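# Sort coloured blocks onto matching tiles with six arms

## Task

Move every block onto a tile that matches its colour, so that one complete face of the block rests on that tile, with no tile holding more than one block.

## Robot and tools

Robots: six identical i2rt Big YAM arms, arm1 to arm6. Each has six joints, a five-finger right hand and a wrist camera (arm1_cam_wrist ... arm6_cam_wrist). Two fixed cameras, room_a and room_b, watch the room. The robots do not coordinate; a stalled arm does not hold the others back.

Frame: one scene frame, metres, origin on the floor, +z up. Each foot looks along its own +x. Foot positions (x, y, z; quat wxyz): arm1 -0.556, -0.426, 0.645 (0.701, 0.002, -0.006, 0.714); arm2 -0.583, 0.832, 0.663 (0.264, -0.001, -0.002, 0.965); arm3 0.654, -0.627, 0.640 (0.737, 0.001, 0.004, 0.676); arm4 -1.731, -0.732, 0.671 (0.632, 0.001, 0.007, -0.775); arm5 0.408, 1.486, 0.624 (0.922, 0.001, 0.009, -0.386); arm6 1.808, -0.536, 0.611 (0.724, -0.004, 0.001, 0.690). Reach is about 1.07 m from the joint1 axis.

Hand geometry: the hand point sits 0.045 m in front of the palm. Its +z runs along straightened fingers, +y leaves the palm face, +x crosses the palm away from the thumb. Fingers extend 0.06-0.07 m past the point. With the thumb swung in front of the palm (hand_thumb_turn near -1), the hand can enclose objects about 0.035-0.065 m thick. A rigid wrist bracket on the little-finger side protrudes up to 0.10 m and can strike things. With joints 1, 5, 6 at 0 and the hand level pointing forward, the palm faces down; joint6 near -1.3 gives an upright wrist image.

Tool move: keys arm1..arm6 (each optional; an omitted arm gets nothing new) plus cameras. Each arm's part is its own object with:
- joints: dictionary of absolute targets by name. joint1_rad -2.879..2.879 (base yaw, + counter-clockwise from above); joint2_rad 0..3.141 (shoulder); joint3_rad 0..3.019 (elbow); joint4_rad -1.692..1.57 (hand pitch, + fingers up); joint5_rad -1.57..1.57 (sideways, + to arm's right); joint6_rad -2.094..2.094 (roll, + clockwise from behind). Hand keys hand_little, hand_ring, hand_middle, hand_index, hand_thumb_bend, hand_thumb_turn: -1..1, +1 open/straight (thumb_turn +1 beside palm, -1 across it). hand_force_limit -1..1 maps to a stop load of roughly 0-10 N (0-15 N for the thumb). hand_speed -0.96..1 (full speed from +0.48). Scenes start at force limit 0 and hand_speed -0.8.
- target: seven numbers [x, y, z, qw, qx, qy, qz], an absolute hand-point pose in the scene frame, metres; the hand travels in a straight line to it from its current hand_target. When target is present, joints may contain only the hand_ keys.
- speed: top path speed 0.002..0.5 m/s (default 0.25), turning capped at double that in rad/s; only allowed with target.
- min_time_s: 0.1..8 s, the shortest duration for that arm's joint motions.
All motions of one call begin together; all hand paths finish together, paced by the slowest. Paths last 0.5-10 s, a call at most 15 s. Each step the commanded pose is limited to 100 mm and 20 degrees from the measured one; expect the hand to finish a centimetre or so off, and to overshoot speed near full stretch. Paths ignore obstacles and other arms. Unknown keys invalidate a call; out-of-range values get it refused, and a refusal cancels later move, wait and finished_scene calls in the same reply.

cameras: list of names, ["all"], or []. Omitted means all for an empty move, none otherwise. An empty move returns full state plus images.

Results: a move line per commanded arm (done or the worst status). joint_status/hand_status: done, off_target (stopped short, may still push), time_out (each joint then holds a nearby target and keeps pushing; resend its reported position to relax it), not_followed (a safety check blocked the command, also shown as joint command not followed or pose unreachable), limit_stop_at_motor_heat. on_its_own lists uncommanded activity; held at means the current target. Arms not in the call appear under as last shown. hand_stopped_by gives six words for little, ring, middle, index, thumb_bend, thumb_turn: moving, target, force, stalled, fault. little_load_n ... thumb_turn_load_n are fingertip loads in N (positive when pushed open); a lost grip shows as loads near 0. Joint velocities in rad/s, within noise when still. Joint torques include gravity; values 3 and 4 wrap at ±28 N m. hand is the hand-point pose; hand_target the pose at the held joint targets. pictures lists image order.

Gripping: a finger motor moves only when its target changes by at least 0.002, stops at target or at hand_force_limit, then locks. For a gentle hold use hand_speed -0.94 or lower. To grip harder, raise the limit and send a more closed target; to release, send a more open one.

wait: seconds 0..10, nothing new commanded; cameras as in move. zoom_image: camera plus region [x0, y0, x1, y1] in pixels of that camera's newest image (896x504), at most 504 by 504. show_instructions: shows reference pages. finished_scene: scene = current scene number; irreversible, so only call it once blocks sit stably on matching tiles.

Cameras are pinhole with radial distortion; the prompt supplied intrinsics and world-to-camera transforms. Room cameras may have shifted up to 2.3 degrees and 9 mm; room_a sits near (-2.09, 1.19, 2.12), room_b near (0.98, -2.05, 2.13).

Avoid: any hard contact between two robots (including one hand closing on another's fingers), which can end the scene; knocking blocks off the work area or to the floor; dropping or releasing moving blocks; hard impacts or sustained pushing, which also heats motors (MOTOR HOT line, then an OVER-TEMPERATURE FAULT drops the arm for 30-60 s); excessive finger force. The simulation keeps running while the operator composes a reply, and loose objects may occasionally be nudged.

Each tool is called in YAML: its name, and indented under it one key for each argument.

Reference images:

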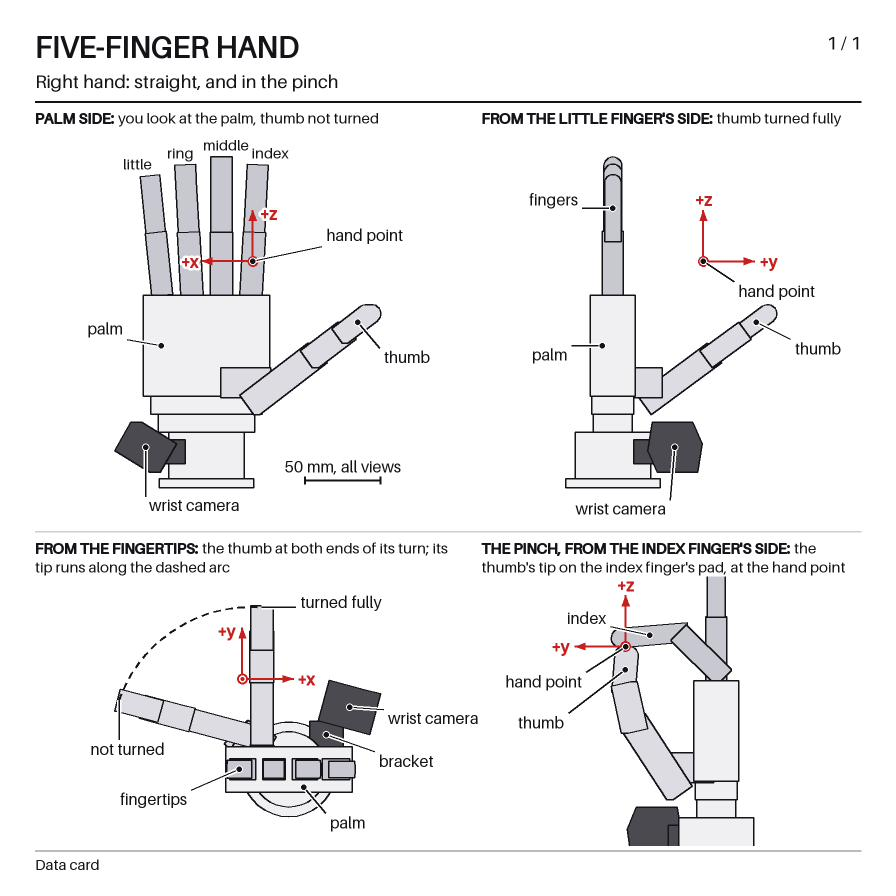

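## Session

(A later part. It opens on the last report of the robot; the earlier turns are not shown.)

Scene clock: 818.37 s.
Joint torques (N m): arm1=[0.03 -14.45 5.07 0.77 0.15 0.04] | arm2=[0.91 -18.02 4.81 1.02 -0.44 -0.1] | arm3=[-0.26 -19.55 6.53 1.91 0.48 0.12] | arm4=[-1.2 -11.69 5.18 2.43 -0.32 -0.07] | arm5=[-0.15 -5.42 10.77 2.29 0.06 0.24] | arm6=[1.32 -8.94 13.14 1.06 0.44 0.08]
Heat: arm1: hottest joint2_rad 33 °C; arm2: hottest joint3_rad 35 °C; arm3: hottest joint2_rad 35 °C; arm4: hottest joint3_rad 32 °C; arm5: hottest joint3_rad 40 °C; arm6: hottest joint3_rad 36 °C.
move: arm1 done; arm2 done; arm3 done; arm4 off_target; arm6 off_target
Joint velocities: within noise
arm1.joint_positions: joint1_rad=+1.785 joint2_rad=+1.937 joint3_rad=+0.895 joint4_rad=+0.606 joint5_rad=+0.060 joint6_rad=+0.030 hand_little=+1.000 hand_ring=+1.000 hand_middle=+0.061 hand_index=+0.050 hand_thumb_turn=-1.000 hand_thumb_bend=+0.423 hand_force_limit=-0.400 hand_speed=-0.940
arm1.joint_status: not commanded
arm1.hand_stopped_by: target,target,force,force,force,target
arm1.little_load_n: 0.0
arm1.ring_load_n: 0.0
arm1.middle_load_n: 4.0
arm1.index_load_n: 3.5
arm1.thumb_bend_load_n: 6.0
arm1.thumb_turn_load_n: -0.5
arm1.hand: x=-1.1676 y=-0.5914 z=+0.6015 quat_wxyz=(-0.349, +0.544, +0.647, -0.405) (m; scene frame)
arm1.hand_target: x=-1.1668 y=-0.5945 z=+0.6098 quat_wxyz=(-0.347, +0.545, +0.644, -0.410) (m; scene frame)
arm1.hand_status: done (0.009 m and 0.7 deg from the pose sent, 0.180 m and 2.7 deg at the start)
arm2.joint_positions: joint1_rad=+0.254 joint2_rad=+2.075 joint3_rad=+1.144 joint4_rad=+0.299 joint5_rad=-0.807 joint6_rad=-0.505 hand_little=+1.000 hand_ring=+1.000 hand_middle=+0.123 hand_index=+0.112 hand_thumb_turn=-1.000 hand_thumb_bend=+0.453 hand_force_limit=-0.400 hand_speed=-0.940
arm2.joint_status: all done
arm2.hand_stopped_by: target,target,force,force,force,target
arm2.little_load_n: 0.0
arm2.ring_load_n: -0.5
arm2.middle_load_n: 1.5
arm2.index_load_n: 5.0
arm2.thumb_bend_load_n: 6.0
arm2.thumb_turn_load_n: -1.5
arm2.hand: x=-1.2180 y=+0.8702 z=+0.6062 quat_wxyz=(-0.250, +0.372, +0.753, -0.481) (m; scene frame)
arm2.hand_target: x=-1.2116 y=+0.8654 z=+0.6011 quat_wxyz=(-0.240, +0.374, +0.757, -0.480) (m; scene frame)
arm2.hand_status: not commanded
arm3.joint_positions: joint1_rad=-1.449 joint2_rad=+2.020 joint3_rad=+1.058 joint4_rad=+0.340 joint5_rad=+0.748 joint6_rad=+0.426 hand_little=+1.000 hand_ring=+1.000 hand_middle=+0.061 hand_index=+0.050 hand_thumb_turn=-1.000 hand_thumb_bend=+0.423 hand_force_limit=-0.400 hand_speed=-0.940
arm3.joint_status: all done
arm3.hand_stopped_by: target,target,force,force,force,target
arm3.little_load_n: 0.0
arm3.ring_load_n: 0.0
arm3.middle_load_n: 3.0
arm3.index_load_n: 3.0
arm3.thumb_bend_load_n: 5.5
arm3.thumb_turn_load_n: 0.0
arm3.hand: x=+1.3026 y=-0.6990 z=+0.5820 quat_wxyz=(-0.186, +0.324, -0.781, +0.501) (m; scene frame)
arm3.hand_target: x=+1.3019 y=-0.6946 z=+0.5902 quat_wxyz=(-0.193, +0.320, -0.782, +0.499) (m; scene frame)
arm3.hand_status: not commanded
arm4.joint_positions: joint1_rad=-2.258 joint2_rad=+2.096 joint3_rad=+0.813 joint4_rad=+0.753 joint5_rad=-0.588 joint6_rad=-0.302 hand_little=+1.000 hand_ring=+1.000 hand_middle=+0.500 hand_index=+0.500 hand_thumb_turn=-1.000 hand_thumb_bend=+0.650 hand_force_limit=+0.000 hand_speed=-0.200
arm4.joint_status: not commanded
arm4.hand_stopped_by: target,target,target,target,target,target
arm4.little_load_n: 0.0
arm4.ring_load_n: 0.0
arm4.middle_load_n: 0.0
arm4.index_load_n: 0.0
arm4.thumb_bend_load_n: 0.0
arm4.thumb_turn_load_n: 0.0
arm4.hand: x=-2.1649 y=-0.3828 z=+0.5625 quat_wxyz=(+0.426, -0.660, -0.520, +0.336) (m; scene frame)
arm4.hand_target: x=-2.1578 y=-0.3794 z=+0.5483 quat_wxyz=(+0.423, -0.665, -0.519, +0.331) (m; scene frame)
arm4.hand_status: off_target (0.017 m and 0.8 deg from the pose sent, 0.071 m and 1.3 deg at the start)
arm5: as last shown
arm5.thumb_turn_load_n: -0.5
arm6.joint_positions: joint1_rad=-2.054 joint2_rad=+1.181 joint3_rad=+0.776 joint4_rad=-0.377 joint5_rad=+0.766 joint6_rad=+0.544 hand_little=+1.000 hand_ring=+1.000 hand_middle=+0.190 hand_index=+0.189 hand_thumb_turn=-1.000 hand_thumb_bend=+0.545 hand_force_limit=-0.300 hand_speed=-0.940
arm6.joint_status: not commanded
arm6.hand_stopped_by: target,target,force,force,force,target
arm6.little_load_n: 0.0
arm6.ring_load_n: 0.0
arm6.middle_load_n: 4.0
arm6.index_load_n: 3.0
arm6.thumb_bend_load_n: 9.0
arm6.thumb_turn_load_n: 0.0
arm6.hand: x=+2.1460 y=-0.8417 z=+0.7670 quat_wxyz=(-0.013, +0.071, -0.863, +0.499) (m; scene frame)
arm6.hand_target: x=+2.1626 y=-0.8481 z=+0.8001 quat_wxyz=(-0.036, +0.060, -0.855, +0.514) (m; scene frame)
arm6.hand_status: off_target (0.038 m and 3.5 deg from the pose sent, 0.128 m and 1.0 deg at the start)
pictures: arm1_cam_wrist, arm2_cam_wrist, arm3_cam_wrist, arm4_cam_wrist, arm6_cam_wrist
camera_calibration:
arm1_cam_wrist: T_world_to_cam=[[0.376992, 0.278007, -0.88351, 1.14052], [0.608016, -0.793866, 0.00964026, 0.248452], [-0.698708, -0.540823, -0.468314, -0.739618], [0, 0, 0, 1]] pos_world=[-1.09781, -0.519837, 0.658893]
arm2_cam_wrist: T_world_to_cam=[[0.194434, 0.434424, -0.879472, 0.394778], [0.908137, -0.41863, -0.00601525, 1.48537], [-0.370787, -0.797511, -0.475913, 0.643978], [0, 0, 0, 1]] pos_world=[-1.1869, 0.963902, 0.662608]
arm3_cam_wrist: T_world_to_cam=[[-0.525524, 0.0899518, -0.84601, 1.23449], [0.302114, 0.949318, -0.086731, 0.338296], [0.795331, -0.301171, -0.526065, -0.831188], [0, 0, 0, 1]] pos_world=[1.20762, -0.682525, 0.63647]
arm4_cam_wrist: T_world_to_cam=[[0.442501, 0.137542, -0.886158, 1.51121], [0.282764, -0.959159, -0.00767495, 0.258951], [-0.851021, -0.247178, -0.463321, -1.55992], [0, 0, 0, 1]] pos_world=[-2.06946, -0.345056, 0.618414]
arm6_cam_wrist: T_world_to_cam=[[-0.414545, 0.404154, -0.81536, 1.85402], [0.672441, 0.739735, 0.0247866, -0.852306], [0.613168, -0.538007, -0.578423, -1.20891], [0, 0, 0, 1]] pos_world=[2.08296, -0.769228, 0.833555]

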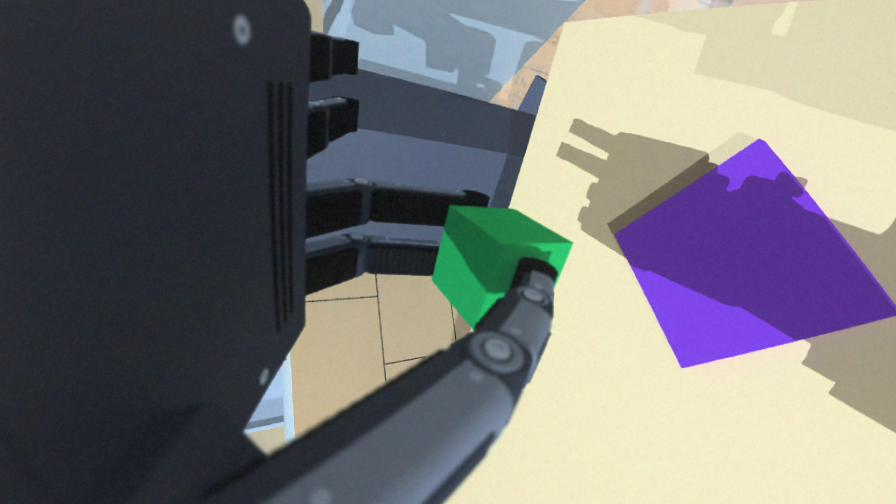

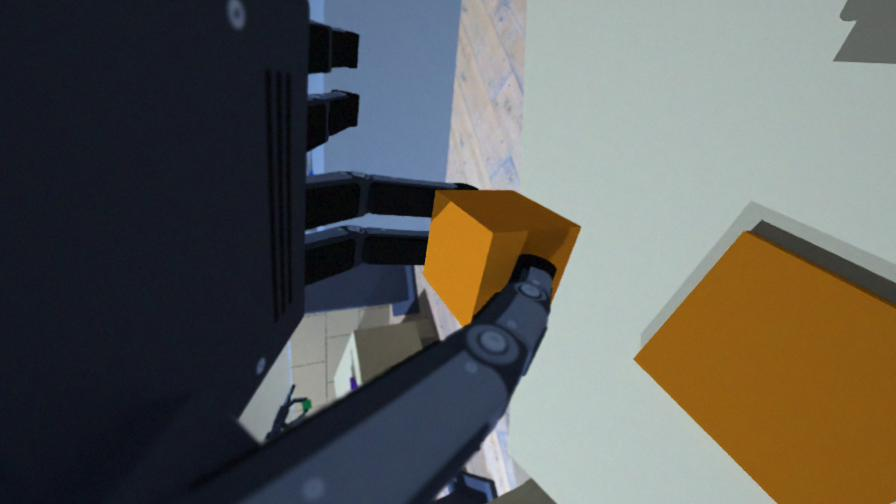

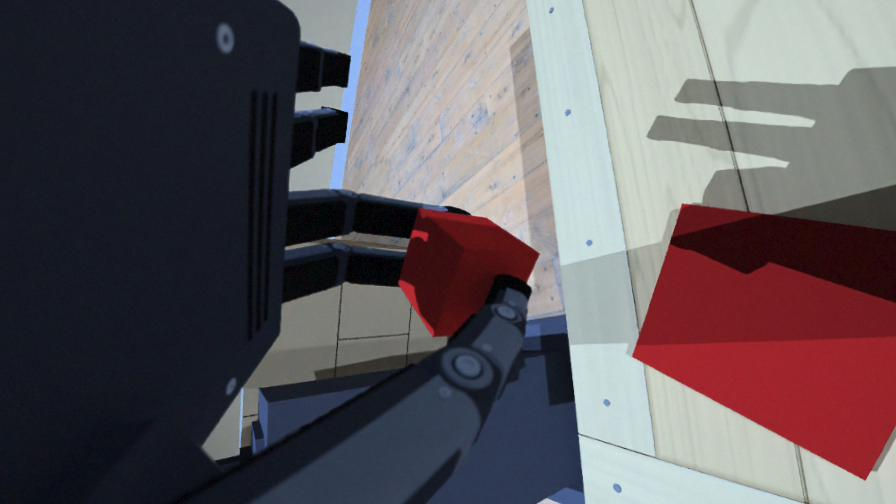

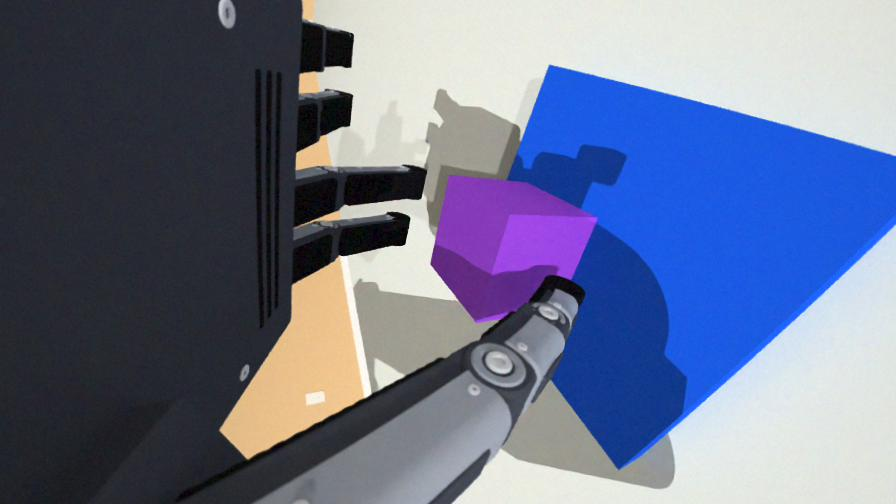

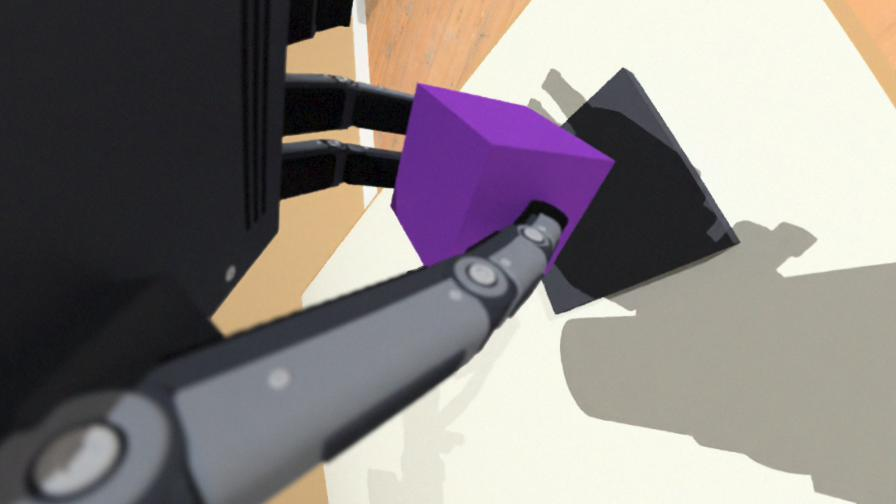

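move:
  arm1: {"joints": {"joint1_rad": 0.057}, "min_time_s": 4}
  arm2: {"target": [-1.148, 0.873, 0.50, 0.2440, -0.3829, -0.7515, 0.4788], "speed": 0.12}
  arm3: {"target": [1.279, -0.667, 0.475, -0.2026, 0.3180, -0.7811, 0.4976], "speed": 0.12}
  arm4: {"target": [-2.1580, -0.3790, 0.533, 0.4234, -0.6646, -0.5192, 0.3308], "speed": 0.08}
  arm6: {"joints": {"joint1_rad": 0.97}, "min_time_s": 5}
  cameras: ["arm1_cam_wrist", "arm2_cam_wrist", "arm3_cam_wrist", "arm4_cam_wrist", "arm6_cam_wrist"]

Scene clock: 875.87 s.
Joint torques (N m): arm1=[0.09 -14.27 5.15 0.79 0.15 0.05] | arm2=[-0.97 -16.26 2.97 2.48 -0.53 -0.14] | arm3=[0.44 -16.09 5.42 2.74 0.61 0.13] | arm4=[-0.91 -11.34 5.61 2.26 -0.29 -0.05] | arm5=[-0.5 -5.19 10.78 2.3 0.04 0.24] | arm6=[0.73 -8.94 13.22 0.72 0.55 0.09]
Heat: arm1: hottest joint2_rad 33 °C; arm2: hottest joint3_rad 35 °C; arm3: hottest joint2_rad 35 °C; arm4: hottest joint3_rad 32 °C; arm5: hottest joint3_rad 40 °C; arm6: hottest joint3_rad 40 °C.
move: arm1 done; arm2 done; arm3 done; arm4 off_target; arm6 done
Joint velocities: within noise
arm1.joint_positions: joint1_rad=+0.053 joint2_rad=+1.937 joint3_rad=+0.895 joint4_rad=+0.606 joint5_rad=+0.060 joint6_rad=+0.030 hand_little=+1.000 hand_ring=+1.000 hand_middle=+0.061 hand_index=+0.050 hand_thumb_turn=-1.000 hand_thumb_bend=+0.423 hand_force_limit=-0.400 hand_speed=-0.940
arm1.joint_status: all done
arm1.hand_stopped_by: target,target,force,force,force,target
arm1.little_load_n: 0.0
arm1.ring_load_n: 0.0
arm1.middle_load_n: 4.5
arm1.index_load_n: 3.5
arm1.thumb_bend_load_n: 5.5
arm1.thumb_turn_load_n: 0.0
arm1.hand: x=-0.6220 y=+0.2042 z=+0.6146 quat_wxyz=(-0.543, +0.840, +0.003, +0.000) (m; scene frame)
arm1.hand_target: x=-0.6251 y=+0.2038 z=+0.6229 quat_wxyz=(-0.546, +0.838, +0.000, -0.004) (m; scene frame)
arm1.hand_status: not commanded
arm2.joint_positions: joint1_rad=+0.224 joint2_rad=+2.231 joint3_rad=+0.993 joint4_rad=+0.565 joint5_rad=-0.828 joint6_rad=-0.523 hand_little=+1.000 hand_ring=+1.000 hand_middle=+0.123 hand_index=+0.112 hand_thumb_turn=-1.000 hand_thumb_bend=+0.453 hand_force_limit=-0.400 hand_speed=-0.940
arm2.joint_status: not commanded
arm2.hand_stopped_by: target,target,force,force,force,target
arm2.little_load_n: 0.0
arm2.ring_load_n: 0.0
arm2.middle_load_n: 1.5
arm2.index_load_n: 5.5
arm2.thumb_bend_load_n: 6.0
arm2.thumb_turn_load_n: -1.5
arm2.hand: x=-1.1516 y=+0.8672 z=+0.5068 quat_wxyz=(-0.240, +0.382, +0.753, -0.480) (m; scene frame)
arm2.hand_target: x=-1.1479 y=+0.8729 z=+0.5001 quat_wxyz=(-0.244, +0.383, +0.752, -0.479) (m; scene frame)
arm2.hand_status: done (0.010 m and 0.5 deg from the pose sent, 0.127 m and 1.4 deg at the start)
arm3.joint_positions: joint1_rad=-1.401 joint2_rad=+2.236 joint3_rad=+1.020 joint4_rad=+0.582 joint5_rad=+0.777 joint6_rad=+0.472 hand_little=+1.000 hand_ring=+1.000 hand_middle=+0.061 hand_index=+0.050 hand_thumb_turn=-1.000 hand_thumb_bend=+0.423 hand_force_limit=-0.400 hand_speed=-0.940
arm3.joint_status: not commanded
arm3.hand_stopped_by: target,target,force,force,force,target
arm3.little_load_n: 0.0
arm3.ring_load_n: 0.0
arm3.middle_load_n: 3.0
arm3.index_load_n: 3.0
arm3.thumb_bend_load_n: 5.5
arm3.thumb_turn_load_n: 0.0
arm3.hand: x=+1.2787 y=-0.6739 z=+0.4820 quat_wxyz=(-0.197, +0.321, -0.781, +0.499) (m; scene frame)
arm3.hand_target: x=+1.2788 y=-0.6671 z=+0.4751 quat_wxyz=(-0.203, +0.318, -0.781, +0.497) (m; scene frame)
arm3.hand_status: done (0.010 m and 0.8 deg from the pose sent, 0.114 m and 2.0 deg at the start)
arm4.joint_positions: joint1_rad=-2.258 joint2_rad=+2.140 joint3_rad=+0.813 joint4_rad=+0.787 joint5_rad=-0.588 joint6_rad=-0.302 hand_little=+1.000 hand_ring=+1.000 hand_middle=+0.500 hand_index=+0.500 hand_thumb_turn=-1.000 hand_thumb_bend=+0.650 hand_force_limit=+0.000 hand_speed=-0.200
arm4.joint_status: not commanded
arm4.hand_stopped_by: target,target,target,target,target,target
arm4.little_load_n: 0.0
arm4.ring_load_n: 0.0
arm4.middle_load_n: 0.0
arm4.index_load_n: 0.0
arm4.thumb_bend_load_n: 0.0
arm4.thumb_turn_load_n: 0.0
arm4.hand: x=-2.1618 y=-0.3866 z=+0.5453 quat_wxyz=(+0.422, -0.663, -0.520, +0.336) (m; scene frame)
arm4.hand_target: x=-2.1577 y=-0.3795 z=+0.5332 quat_wxyz=(+0.423, -0.665, -0.519, +0.331) (m; scene frame)
arm4.hand_status: off_target (0.015 m and 0.6 deg from the pose sent, 0.031 m and 0.8 deg at the start)
arm5: as last shown
arm5.thumb_turn_load_n: 0.0
arm6.joint_positions: joint1_rad=+0.962 joint2_rad=+1.181 joint3_rad=+0.776 joint4_rad=-0.377 joint5_rad=+0.763 joint6_rad=+0.544 hand_little=+1.000 hand_ring=+1.000 hand_middle=+0.190 hand_index=+0.189 hand_thumb_turn=-1.000 hand_thumb_bend=+0.545 hand_force_limit=-0.300 hand_speed=-0.940
arm6.joint_status: all done
arm6.hand_stopped_by: target,target,force,force,force,target
arm6.little_load_n: 0.0
arm6.ring_load_n: 0.0
arm6.middle_load_n: 4.0
arm6.index_load_n: 3.0
arm6.thumb_bend_load_n: 8.5
arm6.thumb_turn_load_n: 0.0
arm6.hand: x=+1.5103 y=-0.1885 z=+0.7591 quat_wxyz=(-0.491, +0.870, +0.019, +0.020) (m; scene frame)
arm6.hand_target: x=+1.4940 y=-0.1800 z=+0.7921 quat_wxyz=(-0.508, +0.861, +0.009, -0.001) (m; scene frame)
arm6.hand_status: not commanded
pictures: arm1_cam_wrist, arm2_cam_wrist, arm3_cam_wrist, arm4_cam_wrist, arm6_cam_wrist
camera_calibration:
arm1_cam_wrist: T_world_to_cam=[[0.208868, -0.398707, -0.892976, 0.764673], [-0.880729, -0.47359, 0.0054511, -0.440555], [-0.425078, 0.785331, -0.45007, -0.0338447], [0, 0, 0, 1]] pos_world=[-0.562112, 0.122817, 0.670004]
arm2_cam_wrist: T_world_to_cam=[[0.219844, 0.423846, -0.878649, 0.333742], [0.904942, -0.424996, 0.0214109, 1.41115], [-0.364347, -0.799833, -0.476989, 0.628923], [0, 0, 0, 1]] pos_world=[-1.12123, 0.96131, 0.563017]
arm3_cam_wrist: T_world_to_cam=[[-0.510408, 0.0963449, -0.854518, 1.12405], [0.29831, 0.951835, -0.070865, 0.311881], [0.806532, -0.291081, -0.514565, -0.870262], [0, 0, 0, 1]] pos_world=[1.18258, -0.658473, 0.534818]
arm4_cam_wrist: T_world_to_cam=[[0.44783, 0.131024, -0.884466, 1.50308], [0.282859, -0.959161, 0.00113018, 0.249557], [-0.848197, -0.250685, -0.466603, -1.5596], [0, 0, 0, 1]] pos_world=[-2.06657, -0.348545, 0.601425]
arm6_cam_wrist: T_world_to_cam=[[0.366307, -0.466606, -0.805046, -0.0312302], [-0.758651, -0.650713, 0.0319577, 0.985975], [-0.538765, 0.599042, -0.592351, 1.49241], [0, 0, 0, 1]] pos_world=[1.56351, -0.267002, 0.827381]

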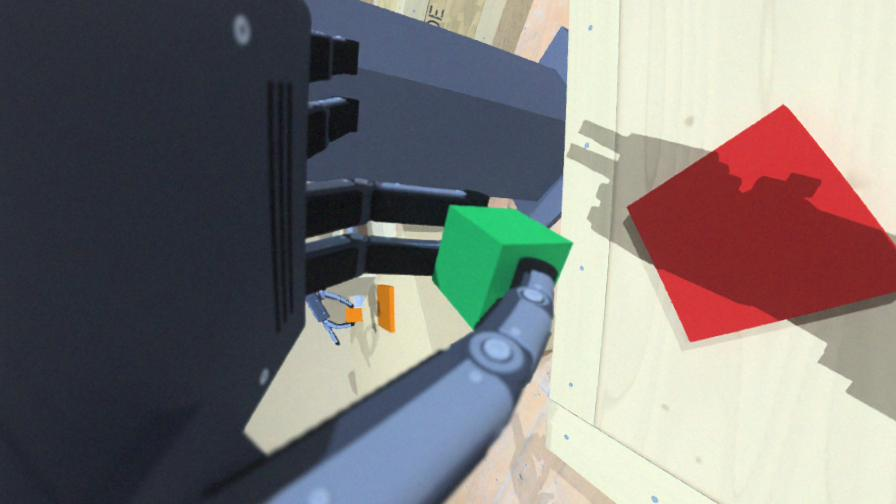

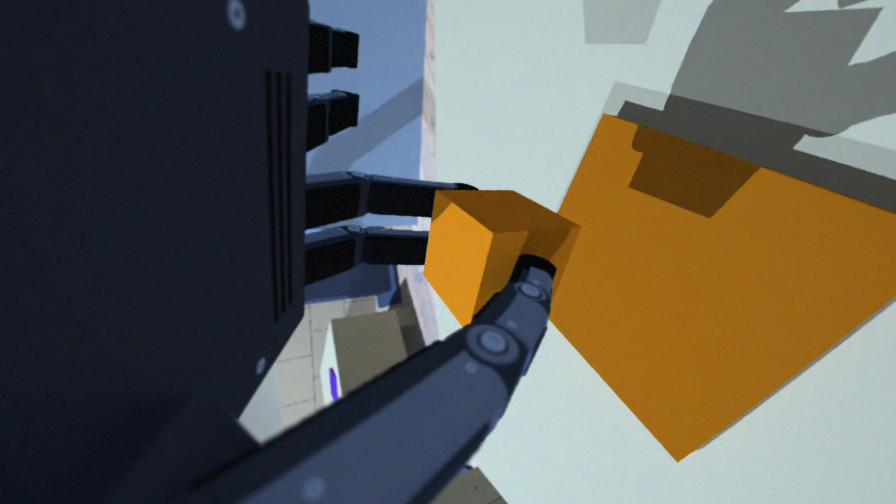

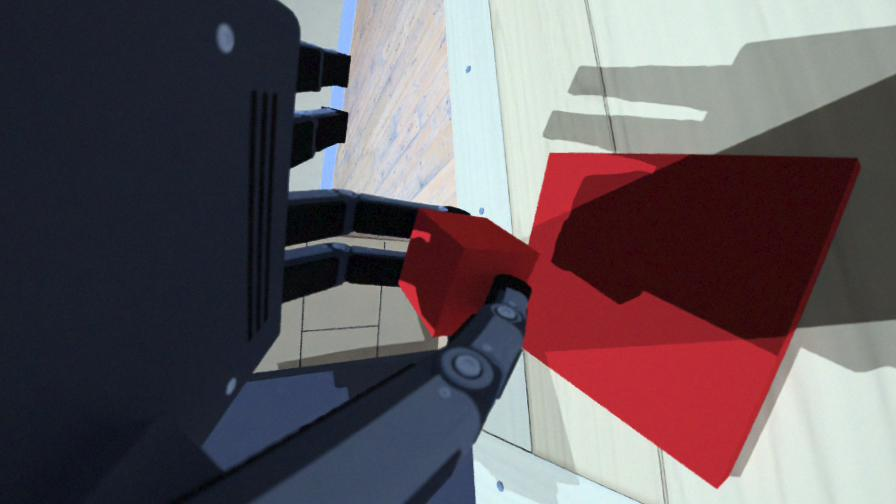

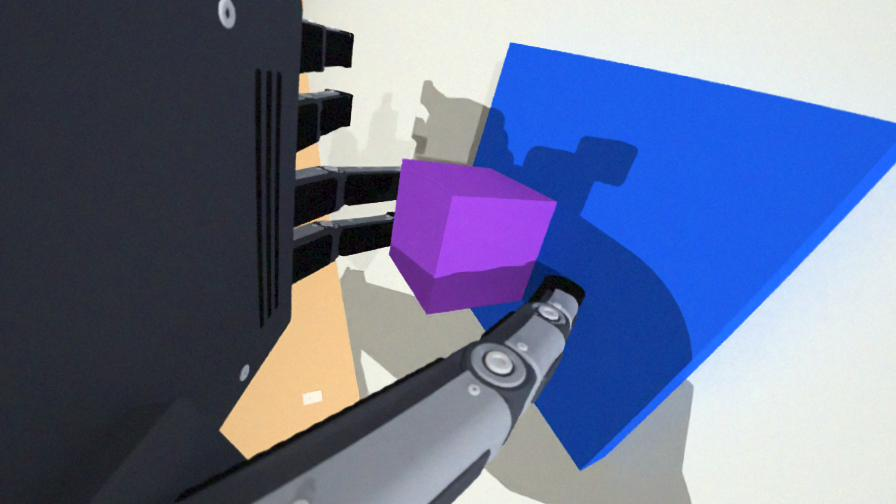

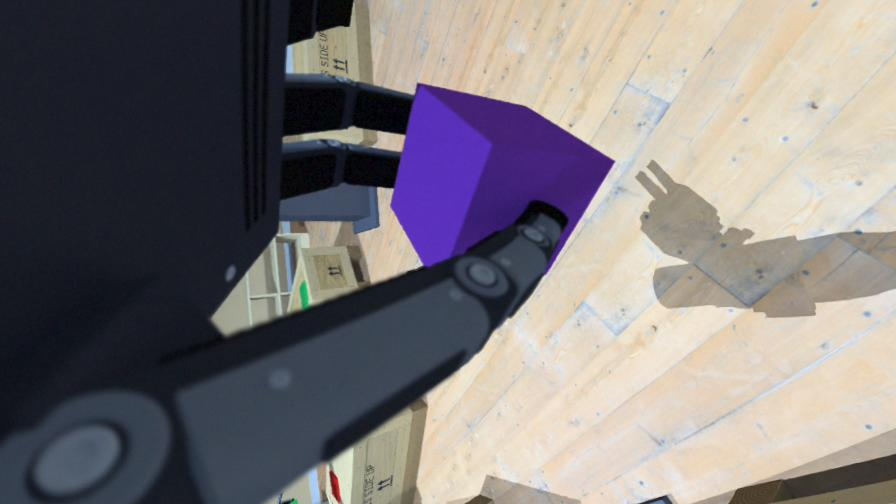

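move:
  arm1: {"target": [-0.608, 0.222, 0.50, 0.5373, -0.8434, 0.0, 0.0], "speed": 0.12}
  arm2: {"target": [-1.1329, 0.877, 0.439, 0.2440, -0.3829, -0.7515, 0.4788], "speed": 0.08}
  arm3: {"target": [1.2694, -0.667, 0.422, -0.2026, 0.3180, -0.7811, 0.4976], "speed": 0.08}
  arm4: {"target": [-2.1580, -0.3720, 0.548, 0.4234, -0.6646, -0.5192, 0.3308], "speed": 0.08}
  cameras: ["arm1_cam_wrist", "arm2_cam_wrist", "arm3_cam_wrist", "arm4_cam_wrist"]

Scene clock: 961.10 s.
Joint torques (N m): arm1=[-0.79 -14.8 6.31 1.96 0.08 -0.1] | arm2=[-0.73 -15.97 3.82 2.41 -0.56 -0.11] | arm3=[0.15 -15.91 6.34 2.97 0.56 0.11] | arm4=[-1.85 -14.8 5.87 1.18 -0.23 -0.05] | arm5=[0.15 -5.25 10.88 2.26 0.05 0.25] | arm6=[0.97 -8.88 13.24 0.8 0.54 0.1]
Heat: arm1: hottest joint2_rad 33 °C; arm2: hottest joint3_rad 33 °C; arm3: hottest joint2_rad 34 °C; arm4: hottest joint3_rad 32 °C; arm5: hottest joint3_rad 40 °C; arm6: hottest joint3_rad 43 °C.
move: arm1 off_target; arm2 off_target; arm3 off_target; arm4 off_target
Joint velocities: within noise
arm1.joint_positions: joint1_rad=+0.032 joint2_rad=+2.256 joint3_rad=+0.961 joint4_rad=+0.783 joint5_rad=+0.039 joint6_rad=+0.030 hand_little=+1.000 hand_ring=+1.000 hand_middle=+0.061 hand_index=+0.050 hand_thumb_turn=-1.000 hand_thumb_bend=+0.423 hand_force_limit=-0.400 hand_speed=-0.940
arm1.joint_status: not commanded
arm1.hand_stopped_by: target,target,force,force,force,target
arm1.little_load_n: 0.0
arm1.ring_load_n: 0.0
arm1.middle_load_n: 4.0
arm1.index_load_n: 3.5
arm1.thumb_bend_load_n: 6.0
arm1.thumb_turn_load_n: -0.5
arm1.hand: x=-0.6116 y=+0.1977 z=+0.4818 quat_wxyz=(-0.511, +0.860, +0.001, -0.001) (m; scene frame)
arm1.hand_target: x=-0.6077 y=+0.2208 z=+0.5006 quat_wxyz=(-0.537, +0.844, +0.000, +0.000) (m; scene frame)
arm1.hand_status: off_target (0.031 m and 3.6 deg from the pose sent, 0.117 m and 0.9 deg at the start)
arm2.joint_positions: joint1_rad=+0.207 joint2_rad=+2.385 joint3_rad=+0.993 joint4_rad=+0.684 joint5_rad=-0.841 joint6_rad=-0.539 hand_little=+1.000 hand_ring=+1.000 hand_middle=+0.123 hand_index=+0.112 hand_thumb_turn=-1.000 hand_thumb_bend=+0.453 hand_force_limit=-0.400 hand_speed=-0.940
arm2.joint_status: not commanded
arm2.hand_stopped_by: target,target,force,force,force,target
arm2.little_load_n: 0.0
arm2.ring_load_n: 0.0
arm2.middle_load_n: 1.5
arm2.index_load_n: 5.0
arm2.thumb_bend_load_n: 6.5
arm2.thumb_turn_load_n: -1.5
arm2.hand: x=-1.1243 y=+0.8669 z=+0.4415 quat_wxyz=(-0.229, +0.388, +0.754, -0.478) (m; scene frame)
arm2.hand_target: x=-1.1326 y=+0.8769 z=+0.4394 quat_wxyz=(-0.244, +0.383, +0.752, -0.479) (m; scene frame)
arm2.hand_status: off_target (0.014 m and 1.8 deg from the pose sent, 0.071 m and 0.5 deg at the start)
arm3.joint_positions: joint1_rad=-1.399 joint2_rad=+2.364 joint3_rad=+1.020 joint4_rad=+0.689 joint5_rad=+0.781 joint6_rad=+0.475 hand_little=+1.000 hand_ring=+1.000 hand_middle=+0.061 hand_index=+0.050 hand_thumb_turn=-1.000 hand_thumb_bend=+0.423 hand_force_limit=-0.400 hand_speed=-0.940
arm3.joint_status: not commanded
arm3.hand_stopped_by: target,target,force,force,force,target
arm3.little_load_n: 0.0
arm3.ring_load_n: 0.0
arm3.middle_load_n: 3.0
arm3.index_load_n: 3.0
arm3.thumb_bend_load_n: 5.5
arm3.thumb_turn_load_n: 0.0
arm3.hand: x=+1.2581 y=-0.6750 z=+0.4262 quat_wxyz=(-0.189, +0.325, -0.782, +0.497) (m; scene frame)
arm3.hand_target: x=+1.2689 y=-0.6668 z=+0.4224 quat_wxyz=(-0.203, +0.318, -0.781, +0.497) (m; scene frame)
arm3.hand_status: off_target (0.014 m and 1.8 deg from the pose sent, 0.061 m and 0.8 deg at the start)
arm4.joint_positions: joint1_rad=-2.265 joint2_rad=+2.138 joint3_rad=+0.818 joint4_rad=+0.766 joint5_rad=-0.598 joint6_rad=-0.304 hand_little=+1.000 hand_ring=+1.000 hand_middle=+0.500 hand_index=+0.500 hand_thumb_turn=-1.000 hand_thumb_bend=+0.650 hand_force_limit=+0.000 hand_speed=-0.200
arm4.joint_status: not commanded
arm4.hand_stopped_by: target,target,target,target,target,target
arm4.little_load_n: 0.0
arm4.ring_load_n: 0.0
arm4.middle_load_n: 0.0
arm4.index_load_n: 0.0
arm4.thumb_bend_load_n: -1.5
arm4.thumb_turn_load_n: 0.5
arm4.hand: x=-2.1597 y=-0.3859 z=+0.5444 quat_wxyz=(+0.416, -0.666, -0.520, +0.338) (m; scene frame)
arm4.hand_target: x=-2.1579 y=-0.3721 z=+0.5481 quat_wxyz=(+0.424, -0.665, -0.519, +0.331) (m; scene frame)
arm4.hand_status: off_target (0.014 m and 1.2 deg from the pose sent, 0.015 m and 0.6 deg at the start)
arm5, arm6: as last shown
pictures: arm1_cam_wrist, arm2_cam_wrist, arm3_cam_wrist, arm4_cam_wrist
camera_calibration:
arm1_cam_wrist: T_world_to_cam=[[0.203382, -0.466257, -0.860953, 0.635906], [-0.881838, -0.469319, 0.0458479, -0.454793], [-0.425438, 0.749896, -0.506614, -0.0501192], [0, 0, 0, 1]] pos_world=[-0.551709, 0.120636, 0.542945]
arm2_cam_wrist: T_world_to_cam=[[0.239802, 0.416855, -0.876771, 0.298171], [0.904414, -0.424203, 0.0456782, 1.37566], [-0.352887, -0.803918, -0.478735, 0.62463], [0, 0, 0, 1]] pos_world=[-1.09524, 0.961414, 0.497622]
arm3_cam_wrist: T_world_to_cam=[[-0.525607, 0.0958906, -0.845306, 1.0809], [0.299168, 0.950995, -0.0781413, 0.316606], [0.796389, -0.29396, -0.528537, -0.865926], [0, 0, 0, 1]] pos_world=[1.16302, -0.659287, 0.480757]
arm4_cam_wrist: T_world_to_cam=[[0.452426, 0.121502, -0.883486, 1.50703], [0.286109, -0.958083, 0.0147525, 0.24976], [-0.844661, -0.259448, -0.468225, -1.55293], [0, 0, 0, 1]] pos_world=[-2.06497, -0.346721, 0.600638]

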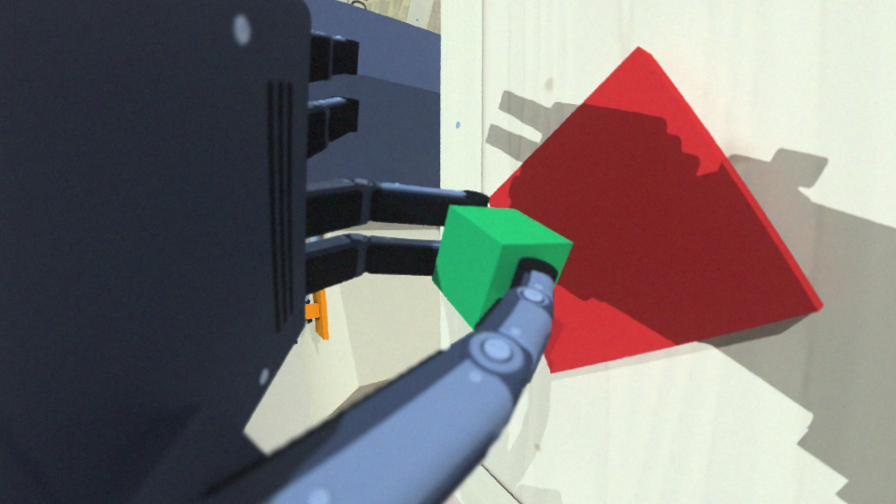

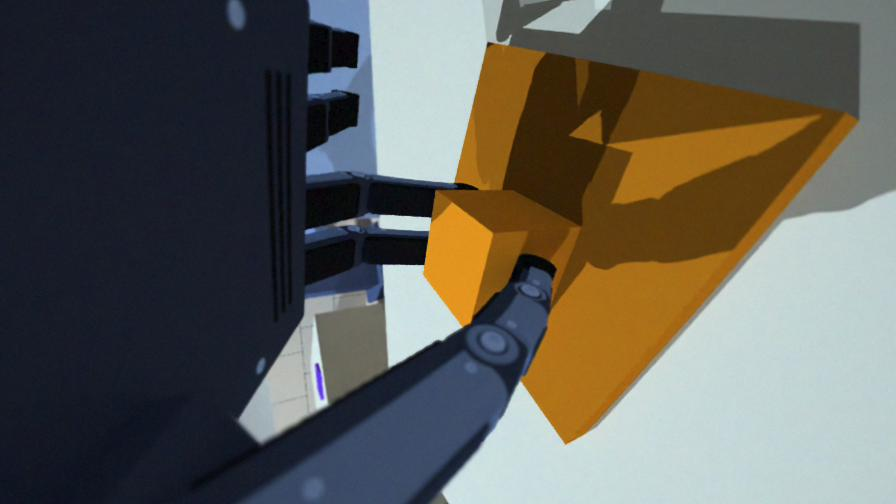

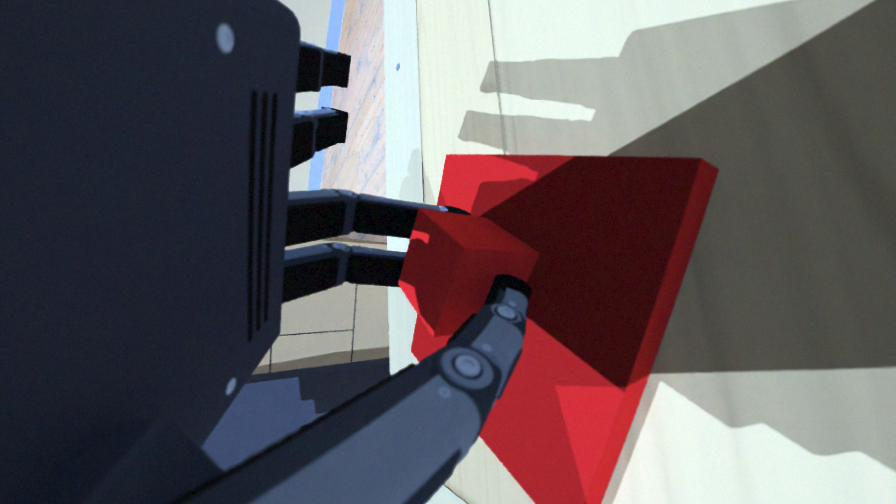

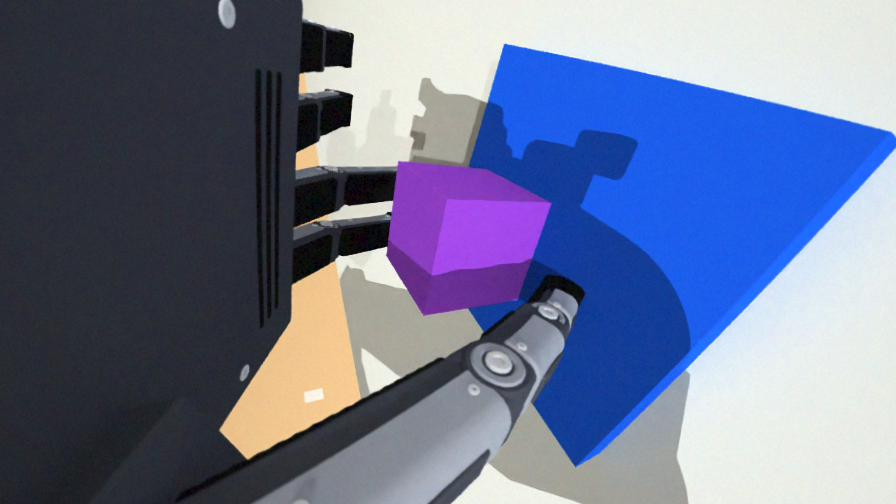

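zoom_image:
  camera: "arm2_cam_wrist"
  region: [420, 170, 660, 400]

zoom_image:
  camera: "arm3_cam_wrist"
  region: [390, 180, 630, 410]

zoom_image:
  camera: "arm4_cam_wrist"
  region: [370, 140, 610, 370]

Scaled by 2.100 from the camera's 896x504 image, which has a finer 1280x720 frame.

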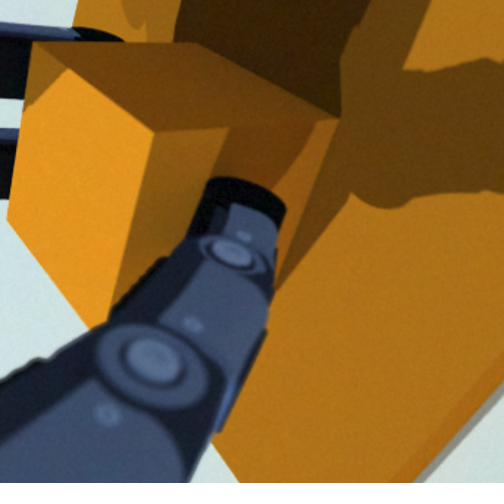

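Scaled by 2.100 from the camera's 896x504 image, which has a finer 1280x720 frame.

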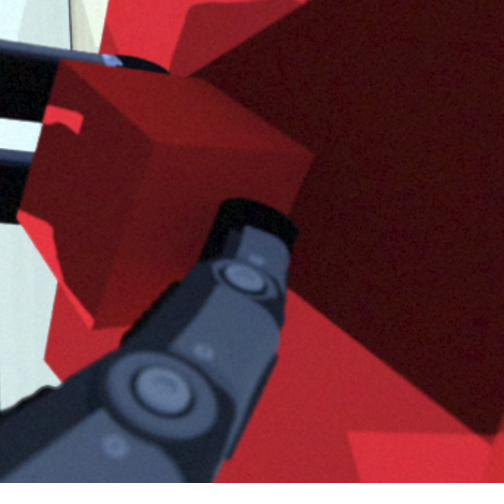

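Scaled by 2.100 from the camera's 896x504 image, which has a finer 1280x720 frame.

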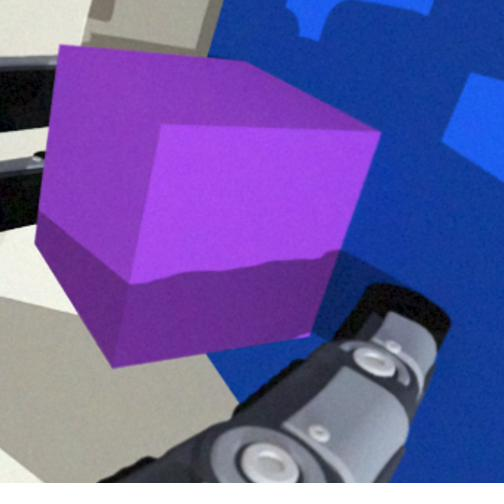

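move:
  arm1: {"target": [-0.606, 0.232, 0.455, 0.5373, -0.8434, 0.0, 0.0], "speed": 0.08}
  arm2: {"joints": {"hand_index": 0.55, "hand_middle": 0.55, "hand_thumb_bend": 0.75, "hand_speed": -0.85}}
  arm3: {"joints": {"hand_index": 0.5, "hand_middle": 0.5, "hand_thumb_bend": 0.7, "hand_speed": -0.85}}
  arm4: {"target": [-2.1580, -0.3680, 0.570, 0.4234, -0.6646, -0.5192, 0.3308], "speed": 0.08}
  cameras: ["arm1_cam_wrist", "arm2_cam_wrist", "arm3_cam_wrist", "arm4_cam_wrist"]

Scene clock: 992.83 s.
Joint torques (N m): arm1=[-0.79 -15.15 5.76 2 0.07 -0.11] | arm2=[-0.38 -15.74 4.07 1.98 -0.51 -0.2] | arm3=[0.09 -15.44 6.28 2.82 0.53 0.14] | arm4=[-1.32 -15.85 6.04 1.39 -0.34 -0.05] | arm5=[-0.26 -5.01 10.86 2.22 0.04 0.26] | arm6=[1.79 -9.11 13.07 0.87 0.5 0.06]
Heat: arm1: hottest joint2_rad 32 °C; arm2: hottest joint3_rad 33 °C; arm3: hottest joint2_rad 33 °C; arm4: hottest joint2_rad 32 °C; arm5: hottest joint3_rad 40 °C; arm6: hottest joint3_rad 43 °C.
move: arm1 off_target; arm2 done; arm3 done; arm4 off_target
Joint velocities: within noise
arm1.joint_positions: joint1_rad=+0.029 joint2_rad=+2.383 joint3_rad=+1.036 joint4_rad=+0.839 joint5_rad=+0.035 joint6_rad=+0.030 hand_little=+1.000 hand_ring=+1.000 hand_middle=+0.061 hand_index=+0.050 hand_thumb_turn=-1.000 hand_thumb_bend=+0.423 hand_force_limit=-0.400 hand_speed=-0.940
arm1.joint_status: not commanded
arm1.hand_stopped_by: target,target,force,force,force,target
arm1.little_load_n: 0.0
arm1.ring_load_n: 0.0
arm1.middle_load_n: 4.5
arm1.index_load_n: 3.5
arm1.thumb_bend_load_n: 6.0
arm1.thumb_turn_load_n: 0.0
arm1.hand: x=-0.6105 y=+0.2096 z=+0.4393 quat_wxyz=(-0.512, +0.859, +0.000, -0.002) (m; scene frame)
arm1.hand_target: x=-0.6059 y=+0.2311 z=+0.4558 quat_wxyz=(-0.537, +0.843, +0.000, +0.000) (m; scene frame)
arm1.hand_status: off_target (0.028 m and 3.3 deg from the pose sent, 0.044 m and 3.6 deg at the start)
arm2.joint_positions: joint1_rad=+0.207 joint2_rad=+2.385 joint3_rad=+0.993 joint4_rad=+0.686 joint5_rad=-0.843 joint6_rad=-0.539 hand_little=+1.000 hand_ring=+1.000 hand_middle=+0.550 hand_index=+0.550 hand_thumb_turn=-1.000 hand_thumb_bend=+0.750 hand_force_limit=-0.400 hand_speed=-0.850
arm2.joint_status: all done
arm2.hand_stopped_by: target,target,target,target,target,target
arm2.little_load_n: 0.0
arm2.ring_load_n: 0.0
arm2.middle_load_n: 0.0
arm2.index_load_n: 0.0
arm2.thumb_bend_load_n: 0.0
arm2.thumb_turn_load_n: 0.5
arm2.hand: x=-1.1246 y=+0.8669 z=+0.4420 quat_wxyz=(-0.230, +0.387, +0.753, -0.479) (m; scene frame)
arm2.hand_target: x=-1.1326 y=+0.8771 z=+0.4393 quat_wxyz=(-0.244, +0.383, +0.752, -0.479) (m; scene frame)
arm2.hand_status: not commanded
arm3.joint_positions: joint1_rad=-1.399 joint2_rad=+2.364 joint3_rad=+1.020 joint4_rad=+0.692 joint5_rad=+0.781 joint6_rad=+0.475 hand_little=+1.000 hand_ring=+1.000 hand_middle=+0.500 hand_index=+0.500 hand_thumb_turn=-1.000 hand_thumb_bend=+0.700 hand_force_limit=-0.400 hand_speed=-0.850
arm3.joint_status: all done
arm3.hand_stopped_by: target,target,target,target,target,target
arm3.little_load_n: 0.0
arm3.ring_load_n: 0.0
arm3.middle_load_n: 0.0
arm3.index_load_n: 0.0
arm3.thumb_bend_load_n: 0.0
arm3.thumb_turn_load_n: 0.0
arm3.hand: x=+1.2586 y=-0.6749 z=+0.4266 quat_wxyz=(-0.190, +0.324, -0.782, +0.497) (m; scene frame)
arm3.hand_target: x=+1.2689 y=-0.6668 z=+0.4224 quat_wxyz=(-0.203, +0.318, -0.781, +0.497) (m; scene frame)
arm3.hand_status: not commanded
arm4.joint_positions: joint1_rad=-2.272 joint2_rad=+2.086 joint3_rad=+0.818 joint4_rad=+0.699 joint5_rad=-0.600 joint6_rad=-0.310 hand_little=+1.000 hand_ring=+1.000 hand_middle=+0.500 hand_index=+0.500 hand_thumb_turn=-1.000 hand_thumb_bend=+0.650 hand_force_limit=+0.000 hand_speed=-0.200
arm4.joint_status: not commanded
arm4.hand_stopped_by: target,target,target,target,target,target
arm4.little_load_n: 0.0
arm4.ring_load_n: 0.0
arm4.middle_load_n: 0.0
arm4.index_load_n: 0.0
arm4.thumb_bend_load_n: 0.0
arm4.thumb_turn_load_n: 0.0
arm4.hand: x=-2.1578 y=-0.3816 z=+0.5609 quat_wxyz=(+0.411, -0.669, -0.520, +0.336) (m; scene frame)
arm4.hand_target: x=-2.1579 y=-0.3682 z=+0.5701 quat_wxyz=(+0.423, -0.665, -0.519, +0.331) (m; scene frame)
arm4.hand_status: off_target (0.016 m and 1.6 deg from the pose sent, 0.031 m and 1.2 deg at the start)
arm5.joint_positions: joint1_rad=+1.519 joint2_rad=+1.141 joint3_rad=+0.743 joint4_rad=-0.069 joint5_rad=-0.002 joint6_rad=-0.012 hand_little=+1.000 hand_ring=+1.000 hand_middle=+1.000 hand_index=+1.000 hand_thumb_turn=+1.000 hand_thumb_bend=+1.000 hand_force_limit=+0.000 hand_speed=-0.800
arm5.joint_status: not commanded
arm5.hand_stopped_by: target,target,target,target,target,target
arm5.little_load_n: 0.0
arm5.ring_load_n: 0.0
arm5.middle_load_n: 0.0
arm5.index_load_n: 0.0
arm5.thumb_bend_load_n: 0.0
arm5.thumb_turn_load_n: -0.5
arm5.hand: x=+0.7570 y=+1.8326 z=+0.8014 quat_wxyz=(-0.478, +0.779, -0.348, +0.210) (m; scene frame)
arm5.hand_target: x=+0.7590 y=+1.8396 z=+0.8057 quat_wxyz=(-0.486, +0.773, -0.349, +0.209) (m; scene frame)
arm5.hand_status: not commanded
arm6: as last shown
arm6.ring_load_n: -0.5
pictures: arm1_cam_wrist, arm2_cam_wrist, arm3_cam_wrist, arm4_cam_wrist
camera_calibration:
arm1_cam_wrist: T_world_to_cam=[[0.201577, -0.46235, -0.863481, 0.603844], [-0.881765, -0.469485, 0.0455401, -0.446156], [-0.426447, 0.752208, -0.502321, -0.0829712], [0, 0, 0, 1]] pos_world=[-0.550508, 0.132135, 0.500047]
arm2_cam_wrist: T_world_to_cam=[[0.236827, 0.416883, -0.877566, 0.295664], [0.904993, -0.42323, 0.043176, 1.37689], [-0.353413, -0.804416, -0.477509, 0.624091], [0, 0, 0, 1]] pos_world=[-1.09554, 0.961514, 0.498024]
arm3_cam_wrist: T_world_to_cam=[[-0.523655, 0.0960353, -0.8465, 1.07963], [0.299346, 0.951009, -0.077287, 0.315827], [0.797607, -0.293868, -0.526749, -0.868247], [0, 0, 0, 1]] pos_world=[1.16333, -0.659186, 0.480964]
arm4_cam_wrist: T_world_to_cam=[[0.461336, 0.113945, -0.879878, 1.53453], [0.282354, -0.959014, 0.0238503, 0.23952], [-0.841098, -0.25944, -0.4746, -1.53125], [0, 0, 0, 1]] pos_world=[-2.06349, -0.342415, 0.617754]

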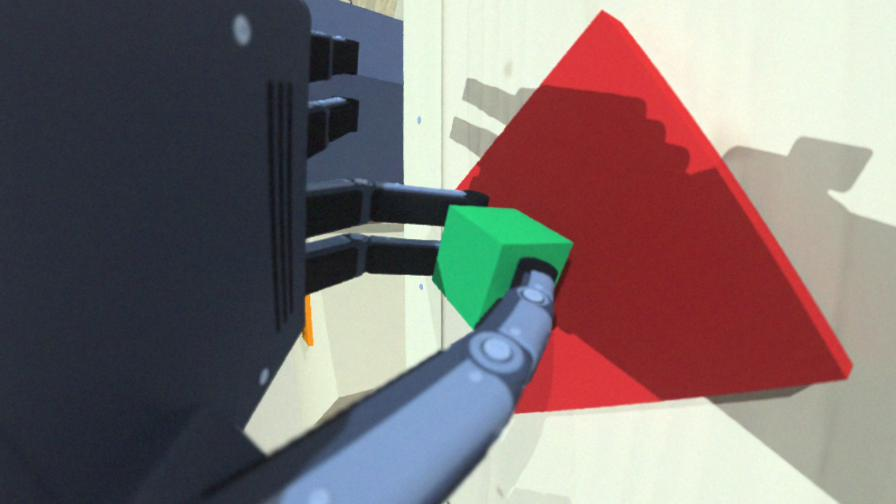

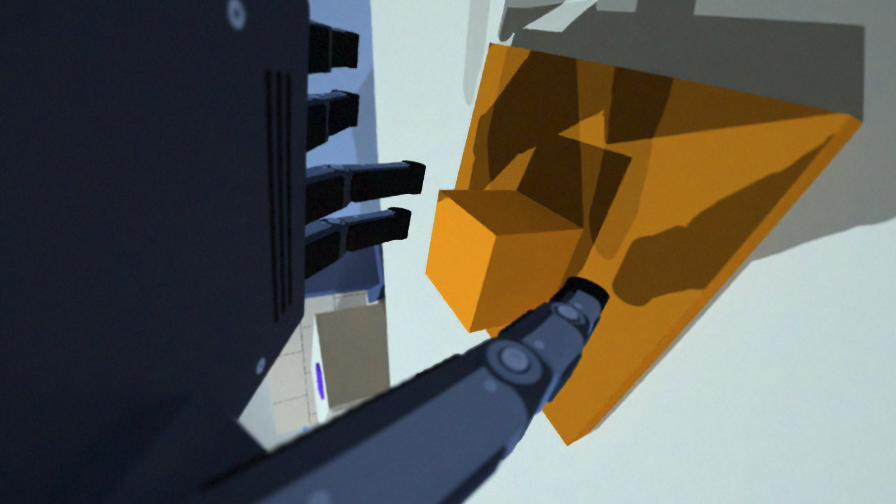

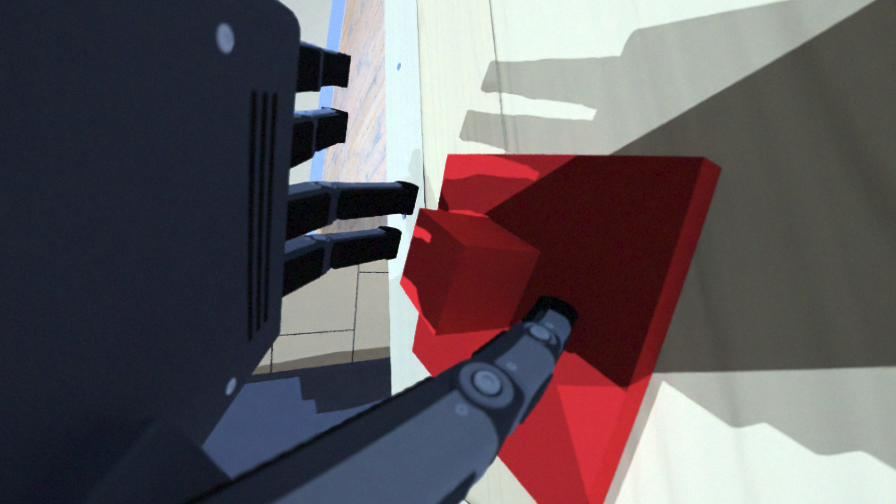

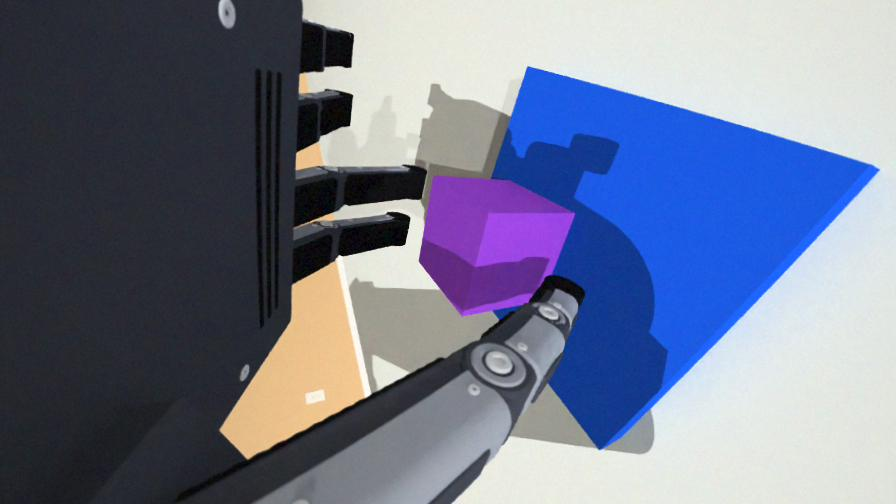

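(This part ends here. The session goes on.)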